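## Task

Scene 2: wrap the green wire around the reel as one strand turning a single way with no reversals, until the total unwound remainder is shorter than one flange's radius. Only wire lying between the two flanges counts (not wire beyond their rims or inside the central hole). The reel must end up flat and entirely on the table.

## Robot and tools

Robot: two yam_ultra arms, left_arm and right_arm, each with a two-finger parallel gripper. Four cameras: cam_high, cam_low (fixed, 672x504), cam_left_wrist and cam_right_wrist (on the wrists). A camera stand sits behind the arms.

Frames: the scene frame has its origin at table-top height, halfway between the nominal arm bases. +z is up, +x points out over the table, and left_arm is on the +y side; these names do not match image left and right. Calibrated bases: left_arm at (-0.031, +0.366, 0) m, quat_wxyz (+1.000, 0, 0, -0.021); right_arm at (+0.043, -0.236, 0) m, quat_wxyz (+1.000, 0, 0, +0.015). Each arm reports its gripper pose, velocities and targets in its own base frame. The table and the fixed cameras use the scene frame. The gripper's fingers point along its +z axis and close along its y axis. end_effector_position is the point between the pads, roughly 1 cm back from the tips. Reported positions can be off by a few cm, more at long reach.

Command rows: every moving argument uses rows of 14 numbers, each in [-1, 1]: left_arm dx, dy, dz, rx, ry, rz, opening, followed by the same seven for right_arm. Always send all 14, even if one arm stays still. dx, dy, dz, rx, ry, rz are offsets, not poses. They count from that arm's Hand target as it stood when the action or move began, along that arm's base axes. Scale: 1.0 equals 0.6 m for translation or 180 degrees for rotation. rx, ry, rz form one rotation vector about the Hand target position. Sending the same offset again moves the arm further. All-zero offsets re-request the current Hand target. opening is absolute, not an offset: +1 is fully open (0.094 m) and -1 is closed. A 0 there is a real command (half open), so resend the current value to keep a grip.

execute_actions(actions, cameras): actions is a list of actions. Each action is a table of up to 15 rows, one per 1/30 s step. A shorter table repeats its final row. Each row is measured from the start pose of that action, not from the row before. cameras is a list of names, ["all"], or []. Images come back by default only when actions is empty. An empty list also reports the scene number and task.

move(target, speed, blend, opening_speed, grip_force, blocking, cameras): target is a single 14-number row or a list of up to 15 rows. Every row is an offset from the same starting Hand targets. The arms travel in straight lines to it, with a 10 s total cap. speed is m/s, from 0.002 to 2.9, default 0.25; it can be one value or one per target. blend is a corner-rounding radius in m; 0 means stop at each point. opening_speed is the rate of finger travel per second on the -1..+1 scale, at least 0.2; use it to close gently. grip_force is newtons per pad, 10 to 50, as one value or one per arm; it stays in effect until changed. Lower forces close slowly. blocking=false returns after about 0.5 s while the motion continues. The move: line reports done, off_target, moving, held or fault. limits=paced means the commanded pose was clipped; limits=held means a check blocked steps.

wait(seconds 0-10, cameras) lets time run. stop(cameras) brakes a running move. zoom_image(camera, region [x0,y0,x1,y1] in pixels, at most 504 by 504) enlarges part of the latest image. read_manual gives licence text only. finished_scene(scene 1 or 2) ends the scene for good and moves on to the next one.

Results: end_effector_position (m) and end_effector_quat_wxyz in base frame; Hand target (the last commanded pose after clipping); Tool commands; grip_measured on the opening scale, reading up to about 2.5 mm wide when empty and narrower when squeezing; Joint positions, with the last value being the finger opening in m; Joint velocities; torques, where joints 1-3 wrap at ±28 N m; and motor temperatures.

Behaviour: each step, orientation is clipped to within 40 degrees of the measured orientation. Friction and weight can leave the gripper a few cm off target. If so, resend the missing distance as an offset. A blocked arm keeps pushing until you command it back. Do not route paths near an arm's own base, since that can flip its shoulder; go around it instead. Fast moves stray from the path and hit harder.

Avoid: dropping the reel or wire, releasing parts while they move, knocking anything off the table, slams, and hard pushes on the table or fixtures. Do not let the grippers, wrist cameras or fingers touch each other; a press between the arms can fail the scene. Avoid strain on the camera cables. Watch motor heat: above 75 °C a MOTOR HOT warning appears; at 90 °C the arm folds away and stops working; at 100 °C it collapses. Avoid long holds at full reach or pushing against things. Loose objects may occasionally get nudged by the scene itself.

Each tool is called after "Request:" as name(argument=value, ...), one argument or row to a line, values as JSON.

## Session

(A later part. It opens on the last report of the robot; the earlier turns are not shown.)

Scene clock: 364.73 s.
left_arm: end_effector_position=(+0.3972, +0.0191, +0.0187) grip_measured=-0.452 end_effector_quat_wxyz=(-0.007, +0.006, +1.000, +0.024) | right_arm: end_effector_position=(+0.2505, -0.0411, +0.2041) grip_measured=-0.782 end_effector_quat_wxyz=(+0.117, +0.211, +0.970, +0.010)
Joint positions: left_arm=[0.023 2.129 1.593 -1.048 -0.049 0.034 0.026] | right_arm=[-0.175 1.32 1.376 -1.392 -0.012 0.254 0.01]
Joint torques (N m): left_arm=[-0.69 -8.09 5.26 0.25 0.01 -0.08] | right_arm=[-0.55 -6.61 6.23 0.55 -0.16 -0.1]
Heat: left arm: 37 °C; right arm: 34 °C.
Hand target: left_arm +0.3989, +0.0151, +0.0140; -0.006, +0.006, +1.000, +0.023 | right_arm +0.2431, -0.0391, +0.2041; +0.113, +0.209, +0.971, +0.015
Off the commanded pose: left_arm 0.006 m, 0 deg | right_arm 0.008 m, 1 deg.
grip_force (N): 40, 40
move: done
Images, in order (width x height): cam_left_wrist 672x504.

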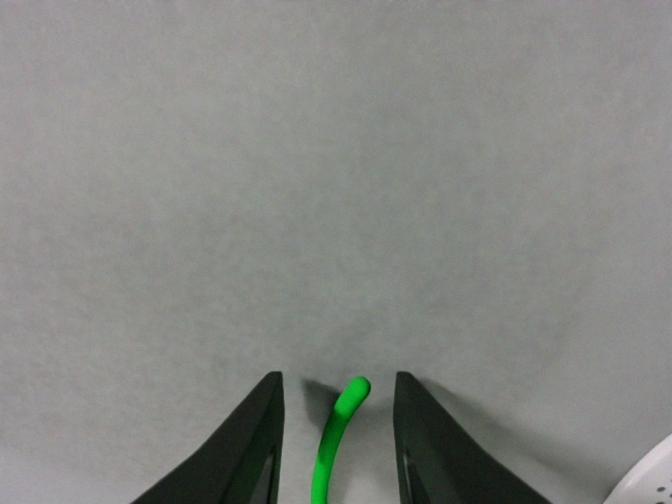

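Request:
move(
  target=[0,0,0,0,0,0,-1, 0,0,0,0,0,0,-0.78],
  cameras=["cam_left_wrist"],
)

Scene clock: 366.70 s.
left_arm: end_effector_position=(+0.3974, +0.0191, +0.0187) grip_measured=-0.949 end_effector_quat_wxyz=(-0.007, +0.006, +1.000, +0.024) | right_arm: end_effector_position=(+0.2505, -0.0411, +0.2041) grip_measured=-0.782 end_effector_quat_wxyz=(+0.117, +0.211, +0.970, +0.010)
Joint positions: left_arm=[0.023 2.129 1.593 -1.048 -0.049 0.034 0.002] | right_arm=[-0.175 1.32 1.376 -1.392 -0.012 0.254 0.01]
Joint torques (N m): left_arm=[-0.68 -8.09 5.24 0.24 0.01 -0.07] | right_arm=[-0.61 -6.58 6.17 0.55 -0.14 -0.11]
Heat: left arm: 37 °C; right arm: 34 °C.
Hand target: left_arm +0.3989, +0.0151, +0.0140; -0.006, +0.006, +1.000, +0.023 | right_arm +0.2431, -0.0391, +0.2041; +0.113, +0.209, +0.971, +0.015
Off the commanded pose: left_arm 0.006 m, 0 deg | right_arm 0.008 m, 1 deg.
grip_force (N): 40, 40
move: done
Images, in order (width x height): cam_left_wrist 672x504.

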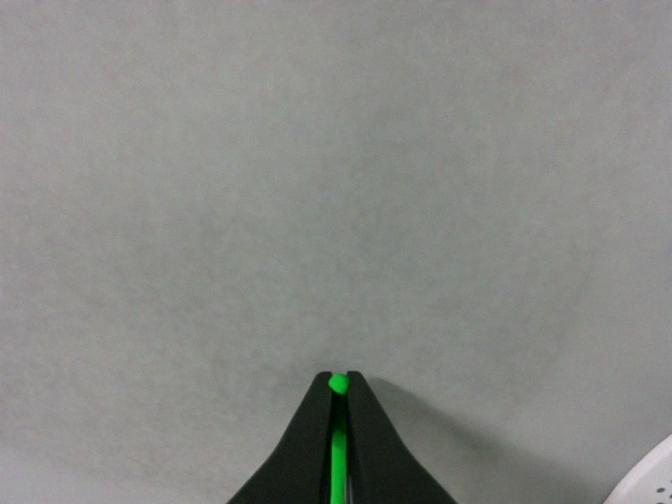

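Request:
move(
  target=[
    [0.05,-0.0,0.06,0,0,-0.05,-1, 0,0,0,0,0,0,-0.78],
    [0.12,-0.087,0.06,0,0,-0.25,-1, 0,0,0,0,0,0,-0.78],
    [0.183,-0.263,0.058,0,0,-0.5,-1, 0,0,0,0,0,0,-0.78],
  ],
  speed=0.13,
  blend=0.02,
  cameras=["cam_left_wrist","cam_high","cam_low"],
)

Request:
zoom_image(
  camera="cam_high",
  region=[80, 150, 330, 320],
)

Request:
zoom_image(
  camera="cam_low",
  region=[370, 220, 510, 310],
)

Scene clock: 375.13 s.
left_arm: end_effector_position=(+0.5082, -0.1373, +0.0504) grip_measured=-0.950 end_effector_quat_wxyz=(+0.032, +0.705, +0.707, +0.038) | right_arm: end_effector_position=(+0.2505, -0.0411, +0.2041) grip_measured=-0.782 end_effector_quat_wxyz=(+0.117, +0.211, +0.970, +0.010)
Joint positions: left_arm=[-0.278 2.75 2.834 -1.561 -0.035 1.291 0.002] | right_arm=[-0.175 1.32 1.376 -1.392 -0.012 0.254 0.01]
Joint torques (N m): left_arm=[-0.5 -10.67 8.29 0.18 0.09 0.11] | right_arm=[-0.62 -6.63 6.24 0.55 -0.17 -0.08]
Heat: left arm: 38 °C; right arm: 34 °C.
Hand target: left_arm +0.5086, -0.1426, +0.0488; +0.011, +0.711, +0.703, +0.020 | right_arm +0.2431, -0.0391, +0.2041; +0.113, +0.209, +0.971, +0.015
Off the commanded pose: left_arm 0.006 m, 3 deg | right_arm 0.008 m, 1 deg.
joint sent to its limit (left arm) — joint 4 (wrist pitch), lower limit. The joint targets are off in orientation, not in position.
grip_force (N): 40, 40
move: off_target (left_arm)
Images, in order (width x height): cam_high 672x504, cam_low 672x504, cam_left_wrist 672x504.

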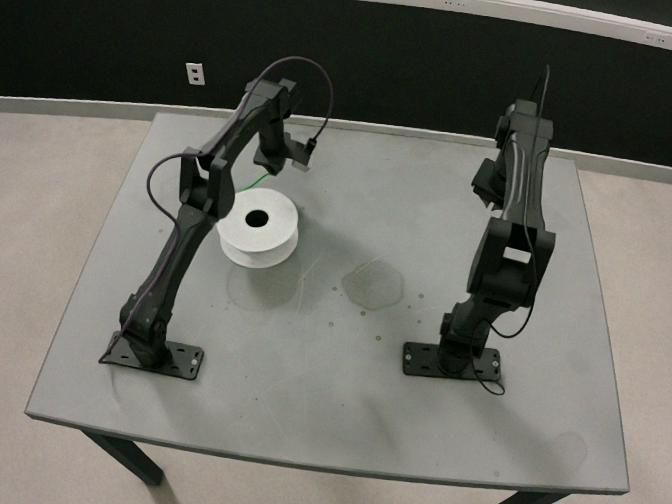

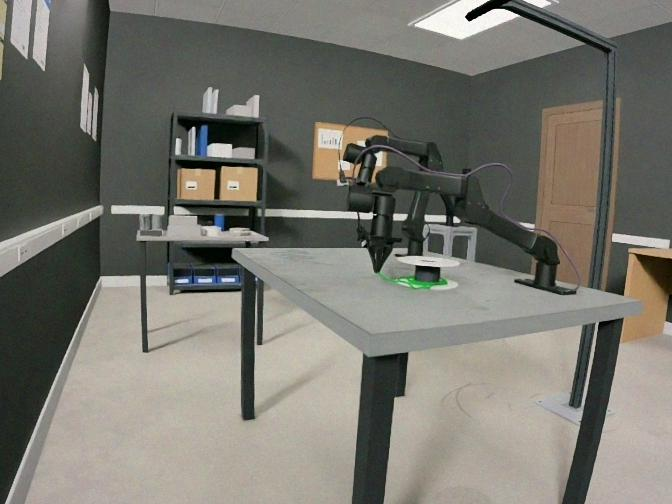

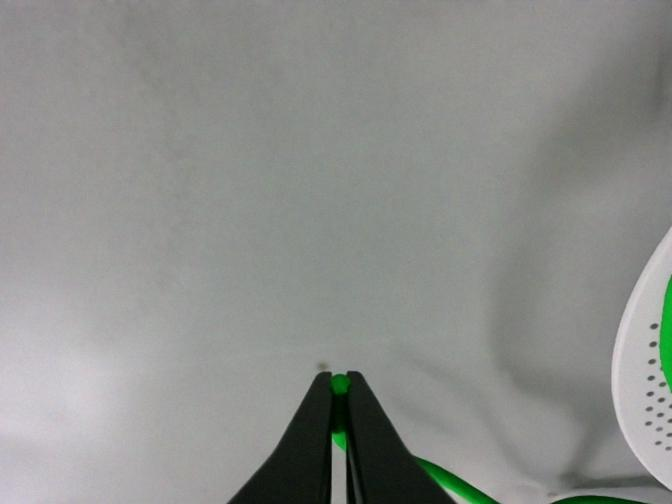

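Scaled by 2.016 from the camera's 672x504 image, which has a finer 960x720 frame.

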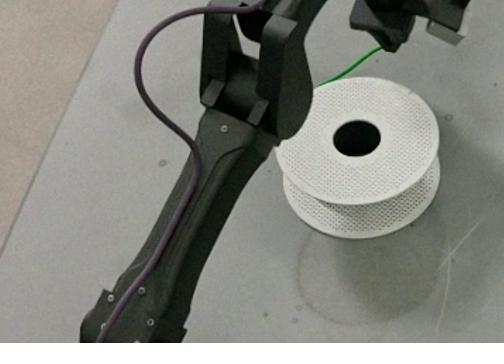

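Scaled by 3.600 from the camera's 672x504 image, which has a finer 960x720 frame.

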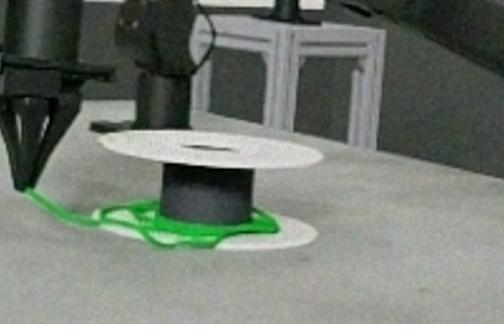

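Request:
move(
  target=[
    [-0.015,-0.085,0.0,0,0,-0.11,-1, 0,0,0,0,0,0,-0.78],
    [-0.068,-0.145,0,0,0,-0.222,-1, 0,0,0,0,0,0,-0.78],
  ],
  speed=0.12,
  blend=0.02,
  cameras=["cam_left_wrist","cam_high","cam_low"],
)

Request:
zoom_image(
  camera="cam_high",
  region=[80, 150, 330, 320],
)

Request:
zoom_image(
  camera="cam_low",
  region=[370, 220, 510, 310],
)

Scene clock: 384.53 s.
left_arm: end_effector_position=(+0.4723, -0.2254, +0.0441) grip_measured=-0.950 end_effector_quat_wxyz=(+0.024, +0.904, +0.425, +0.029) | right_arm: end_effector_position=(+0.2505, -0.0411, +0.2041) grip_measured=-0.782 end_effector_quat_wxyz=(+0.117, +0.211, +0.970, +0.010)
Joint positions: left_arm=[-0.452 2.753 2.817 -1.56 -0.014 1.812 0.002] | right_arm=[-0.175 1.32 1.376 -1.392 -0.012 0.254 0.01]
Joint torques (N m): left_arm=[-0.58 -12.78 5.09 0.14 0.13 0.11] | right_arm=[-0.68 -6.67 6.24 0.55 -0.18 -0.11]
Heat: left arm: 40 °C; right arm: 34 °C.
Hand target: left_arm +0.4677, -0.2298, +0.0488; +0.018, +0.908, +0.417, +0.015 | right_arm +0.2431, -0.0391, +0.2041; +0.113, +0.209, +0.971, +0.015
Off the commanded pose: left_arm 0.008 m, 2 deg | right_arm 0.008 m, 1 deg.
elbow stopped short (left arm): the move would have taken joint 3 (elbow) straighter than the controller allows.
joint sent to its limit (left arm) — joint 4 (wrist pitch), lower limit. The joint targets still meet the commanded pose.
grip_force (N): 40, 40
move: done
Images, in order (width x height): cam_high 672x504, cam_low 672x504, cam_left_wrist 672x504.

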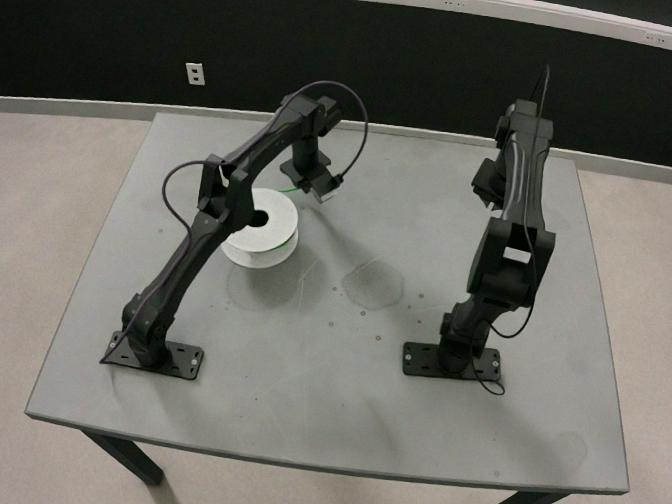

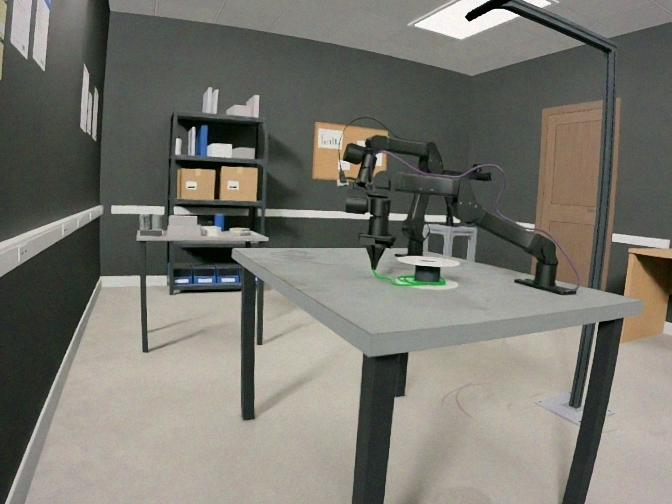

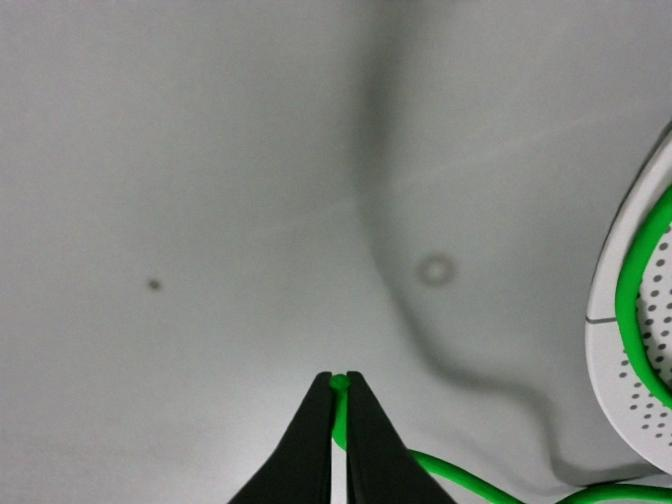

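Scaled by 2.016 from the camera's 672x504 image, which has a finer 960x720 frame.

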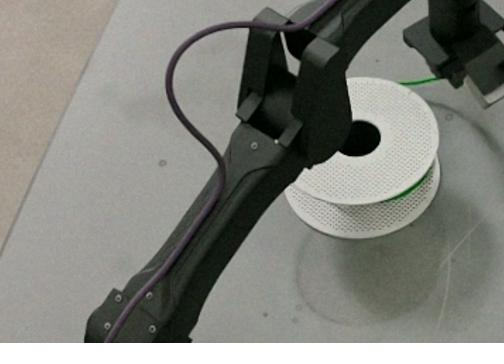

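Scaled by 3.600 from the camera's 672x504 image, which has a finer 960x720 frame.

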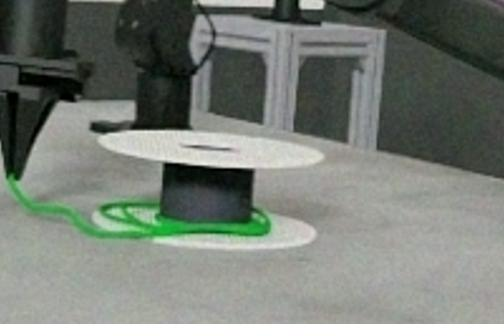

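Request:
move(
  target=[
    [-0.063,-0.045,0.0,0,0,-0.083,-1, 0,0,0,0,0,0,-0.78],
    [-0.133,-0.07,0,0,0,-0.11,-1, 0,0,0,0,0,0,-0.78],
  ],
  speed=0.1,
  blend=0.02,
  cameras=["cam_left_wrist","cam_high","cam_low"],
)

Request:
zoom_image(
  camera="cam_high",
  region=[180, 150, 380, 300],
)

Request:
zoom_image(
  camera="cam_low",
  region=[370, 220, 510, 310],
)

Scene clock: 388.60 s.
left_arm: end_effector_position=(+0.3859, -0.2672, +0.0290) grip_measured=-0.950 end_effector_quat_wxyz=(-0.003, +0.966, +0.260, +0.001) | right_arm: end_effector_position=(+0.2505, -0.0411, +0.2041) grip_measured=-0.782 end_effector_quat_wxyz=(+0.117, +0.211, +0.970, +0.010)
Joint positions: left_arm=[-0.61 2.422 2.13 -1.282 -0.005 2.006 0.002] | right_arm=[-0.175 1.32 1.376 -1.392 -0.012 0.254 0.01]
Joint torques (N m): left_arm=[-0.08 -14.23 5.24 0.22 0.13 0.1] | right_arm=[-0.58 -6.64 6.27 0.55 -0.17 -0.1]
Heat: left arm: 40 °C; right arm: 34 °C.
Hand target: left_arm +0.3880, -0.2718, +0.0487; +0.020, +0.967, +0.255, +0.012 | right_arm +0.2431, -0.0391, +0.2041; +0.113, +0.209, +0.971, +0.015
Off the commanded pose: left_arm 0.020 m, 3 deg | right_arm 0.008 m, 1 deg.
grip_force (N): 40, 40
move: off_target (left_arm)
Images, in order (width x height): cam_high 672x504, cam_low 672x504, cam_left_wrist 672x504.

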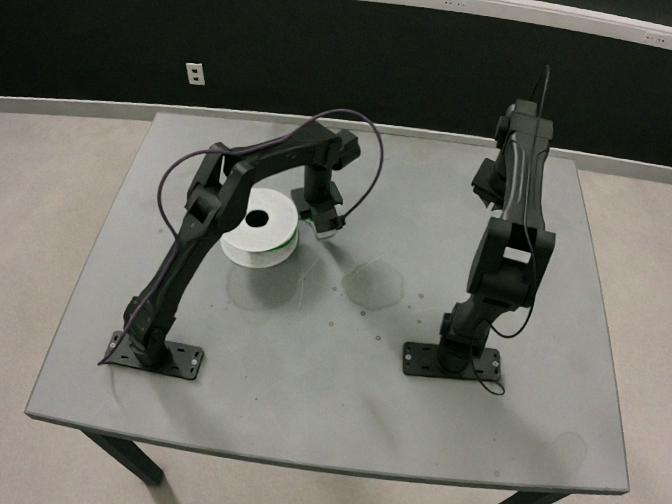

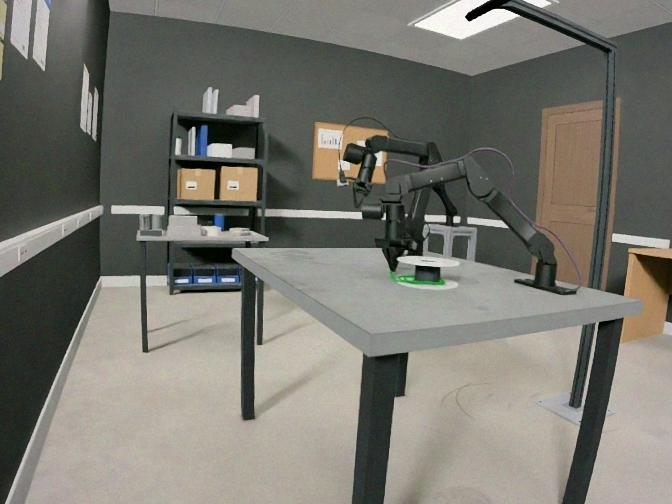

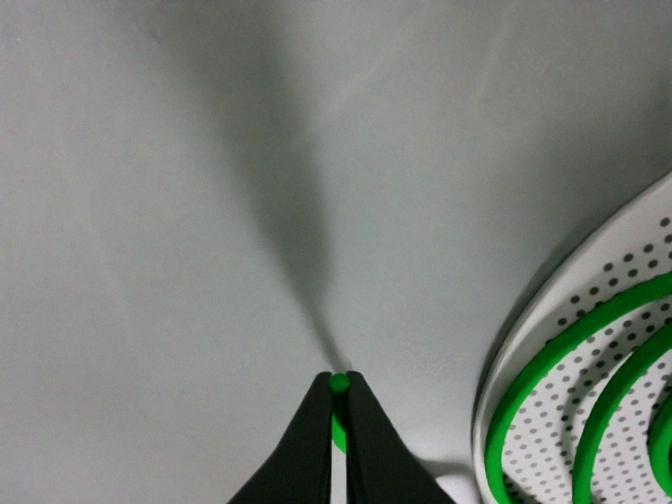

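Scaled by 2.520 from the camera's 672x504 image, which has a finer 960x720 frame.

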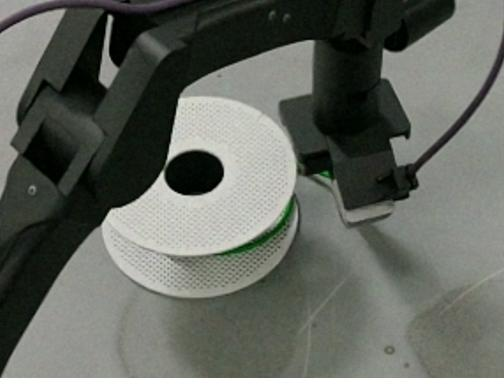

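Scaled by 3.600 from the camera's 672x504 image, which has a finer 960x720 frame.

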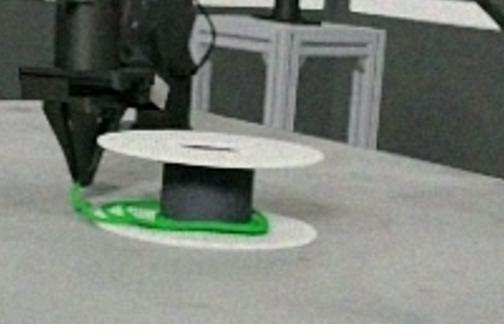

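Request:
move(
  target=[
    [-0.1,0.0,0.02,0,0,0,-1, 0,0,0,0,0,0,-0.78],
    [-0.157,0.025,0.02,0,0,0,-1, 0,0,0,0,0,0,-0.78],
    [-0.232,0.102,0.015,0,0,0,-1, 0,0,0,0,0,0,-0.78],
  ],
  speed=0.1,
  blend=0.02,
  cameras=["cam_left_wrist","cam_high","cam_low"],
)

Request:
zoom_image(
  camera="cam_high",
  region=[180, 150, 380, 300],
)

Request:
zoom_image(
  camera="cam_low",
  region=[370, 220, 510, 310],
)

Scene clock: 392.73 s.
left_arm: end_effector_position=(+0.2496, -0.2100, +0.0501) grip_measured=-0.950 end_effector_quat_wxyz=(+0.007, +0.967, +0.255, +0.009) | right_arm: end_effector_position=(+0.2505, -0.0411, +0.2041) grip_measured=-0.782 end_effector_quat_wxyz=(+0.117, +0.211, +0.970, +0.010)
Joint positions: left_arm=[-0.706 1.801 1.258 -1.007 -0.006 1.919 0.002] | right_arm=[-0.175 1.32 1.376 -1.392 -0.012 0.254 0.01]
Joint torques (N m): left_arm=[0.27 -8.76 4.94 0.19 0.11 0.03] | right_arm=[-0.61 -6.61 6.23 0.54 -0.16 -0.1]
Heat: left arm: 41 °C; right arm: 34 °C.
Hand target: left_arm +0.2488, -0.2105, +0.0577; +0.020, +0.967, +0.255, +0.012 | right_arm +0.2431, -0.0391, +0.2041; +0.113, +0.209, +0.971, +0.015
Off the commanded pose: left_arm 0.008 m, 2 deg | right_arm 0.008 m, 1 deg.
grip_force (N): 40, 40
move: done; blend cut to 0.0187 m at target 1, 0.0187 m at target 2
Images, in order (width x height): cam_high 672x504, cam_low 672x504, cam_left_wrist 672x504.

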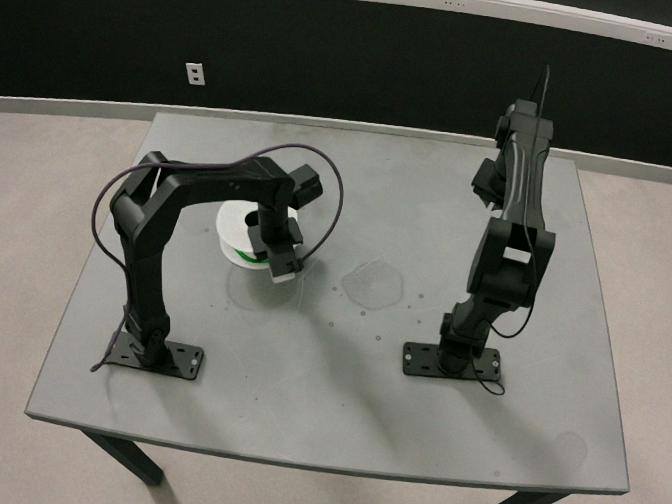

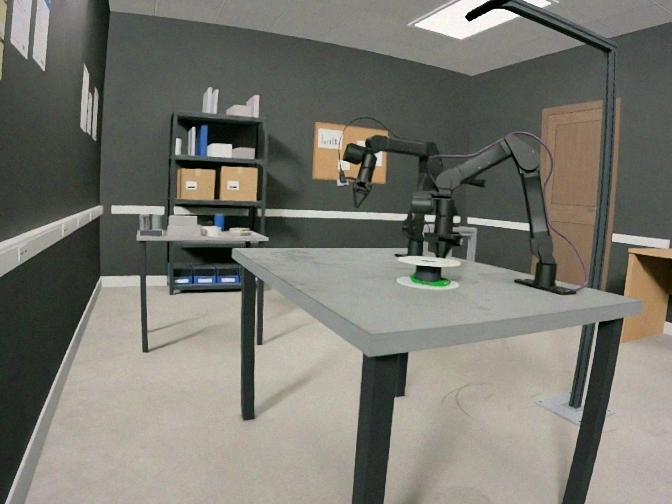

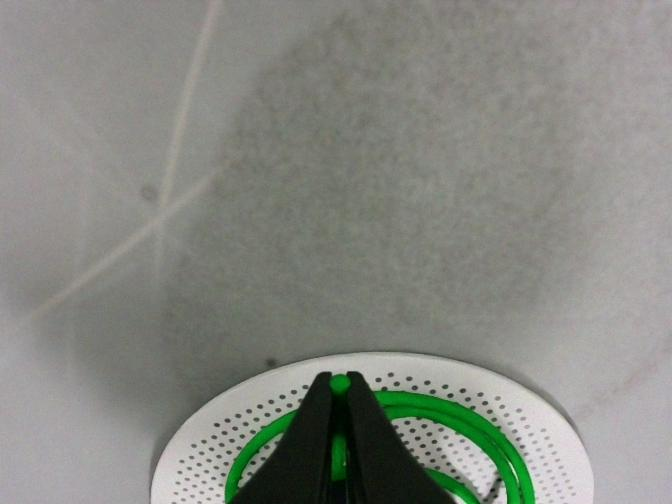

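Scaled by 2.520 from the camera's 672x504 image, which has a finer 960x720 frame.

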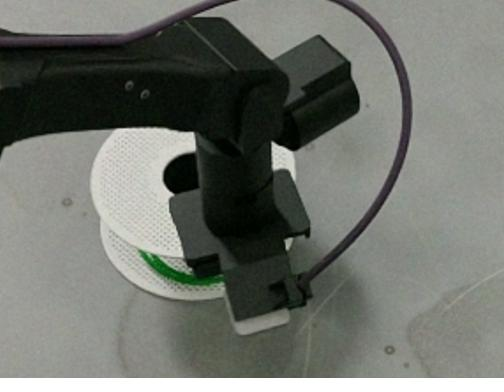

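Scaled by 3.600 from the camera's 672x504 image, which has a finer 960x720 frame.

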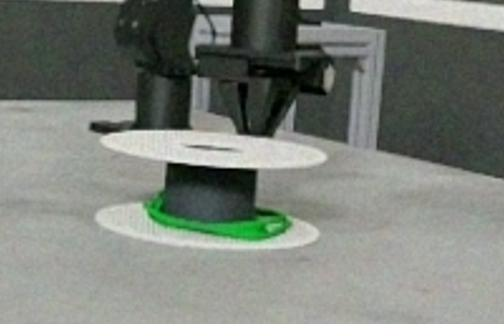

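Request:
move(
  target=[
    [0.0,0.0,-0.07,0,0,0,-1, 0,0,0,0,0,0,-0.78],
    [0,0.0,-0.07,0,0,0,-0.6, 0,0,0,0,0,0,-0.78],
    [-0.03,-0.02,0.22,0,0,0,-0.6, 0,0,0,0,0,0,-0.78],
    [-0.2,0.2,0.22,0,0,0.1,-0.6, 0,0,0,0,0,0,-0.78],
  ],
  speed=[0.06,0.05,0.15,0.2],
  cameras=["cam_left_wrist","cam_high","cam_low"],
)

Request:
zoom_image(
  camera="cam_high",
  region=[180, 150, 380, 300],
)

Request:
zoom_image(
  camera="cam_low",
  region=[370, 220, 510, 310],
)

Scene clock: 399.27 s.
left_arm: end_effector_position=(+0.1310, -0.0933, +0.1903) grip_measured=-0.602 end_effector_quat_wxyz=(+0.052, +0.916, +0.395, +0.036) | right_arm: end_effector_position=(+0.2505, -0.0411, +0.2041) grip_measured=-0.782 end_effector_quat_wxyz=(+0.117, +0.211, +0.970, +0.010)
Joint positions: left_arm=[-0.636 1.071 1.189 -1.564 -0.009 1.692 0.019] | right_arm=[-0.175 1.32 1.376 -1.392 -0.012 0.254 0.01]
Joint torques (N m): left_arm=[0.72 -1.1 5.07 0.29 0.01 -0.06] | right_arm=[-0.47 -6.68 6.09 0.56 -0.16 -0.1]
Heat: left arm: 40 °C; right arm: 34 °C.
Hand target: left_arm +0.1288, -0.0905, +0.1898; +0.018, +0.915, +0.403, +0.015 | right_arm +0.2431, -0.0391, +0.2041; +0.113, +0.209, +0.971, +0.015
Off the commanded pose: left_arm 0.004 m, 5 deg | right_arm 0.008 m, 1 deg.
joint sent to its limit (left arm) — joint 4 (wrist pitch), lower limit. The joint targets are off in orientation, not in position.
grip_force (N): 40, 40
move: off_target (left_arm)
Images, in order (width x height): cam_high 672x504, cam_low 672x504, cam_left_wrist 672x504.

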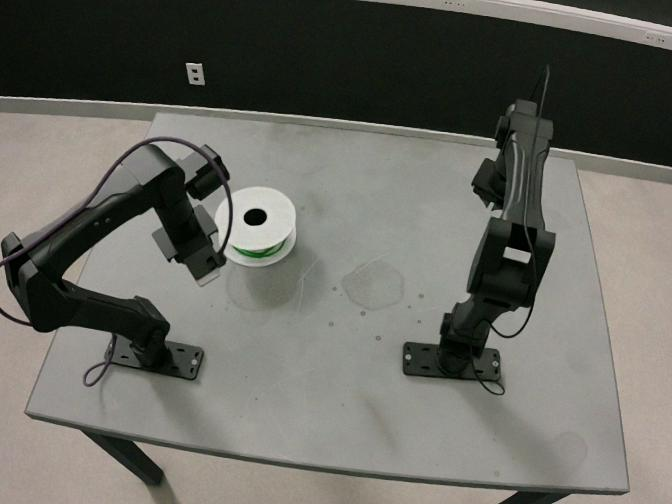

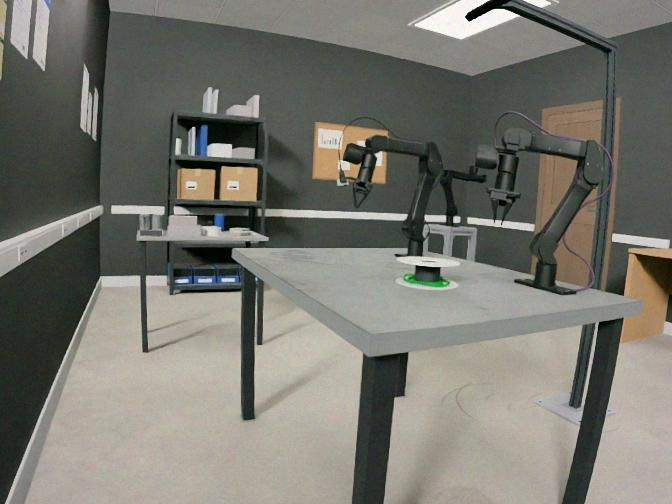

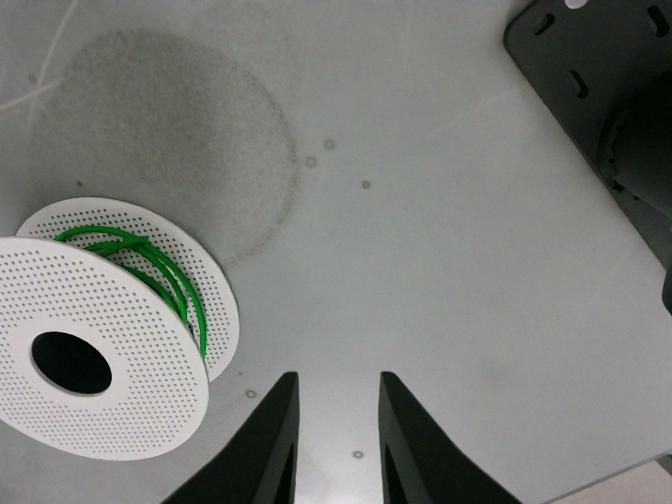

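Scaled by 2.520 from the camera's 672x504 image, which has a finer 960x720 frame.

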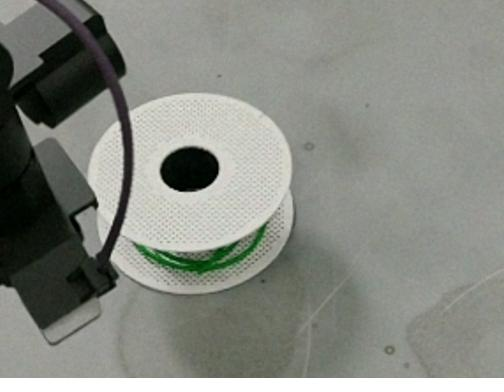

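Scaled by 3.600 from the camera's 672x504 image, which has a finer 960x720 frame.

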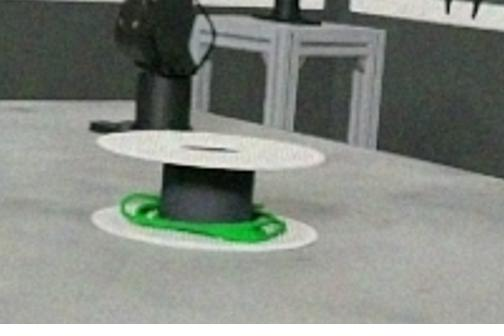

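Request:
zoom_image(
  camera="cam_left_wrist",
  region=[0, 170, 260, 400],
)

Request:
zoom_image(
  camera="cam_low",
  region=[390, 250, 470, 295],
)

Scaled by 1.938 from the camera's 672x504 image, which has a finer 960x720 frame.

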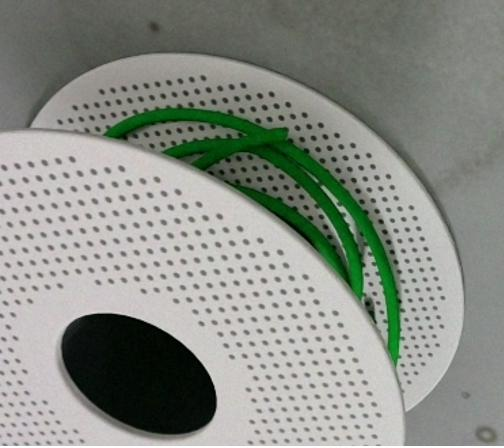

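Scaled by 6.300 from the camera's 672x504 image, which has a finer 960x720 frame.

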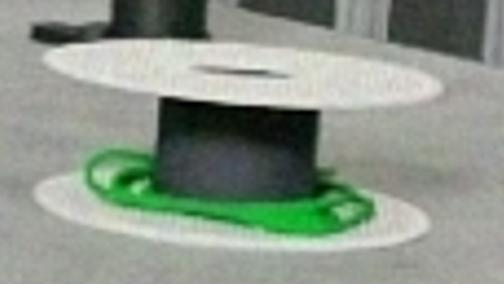

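Request:
finished_scene(
  scene=2,
)

The scene is finished: the task was done.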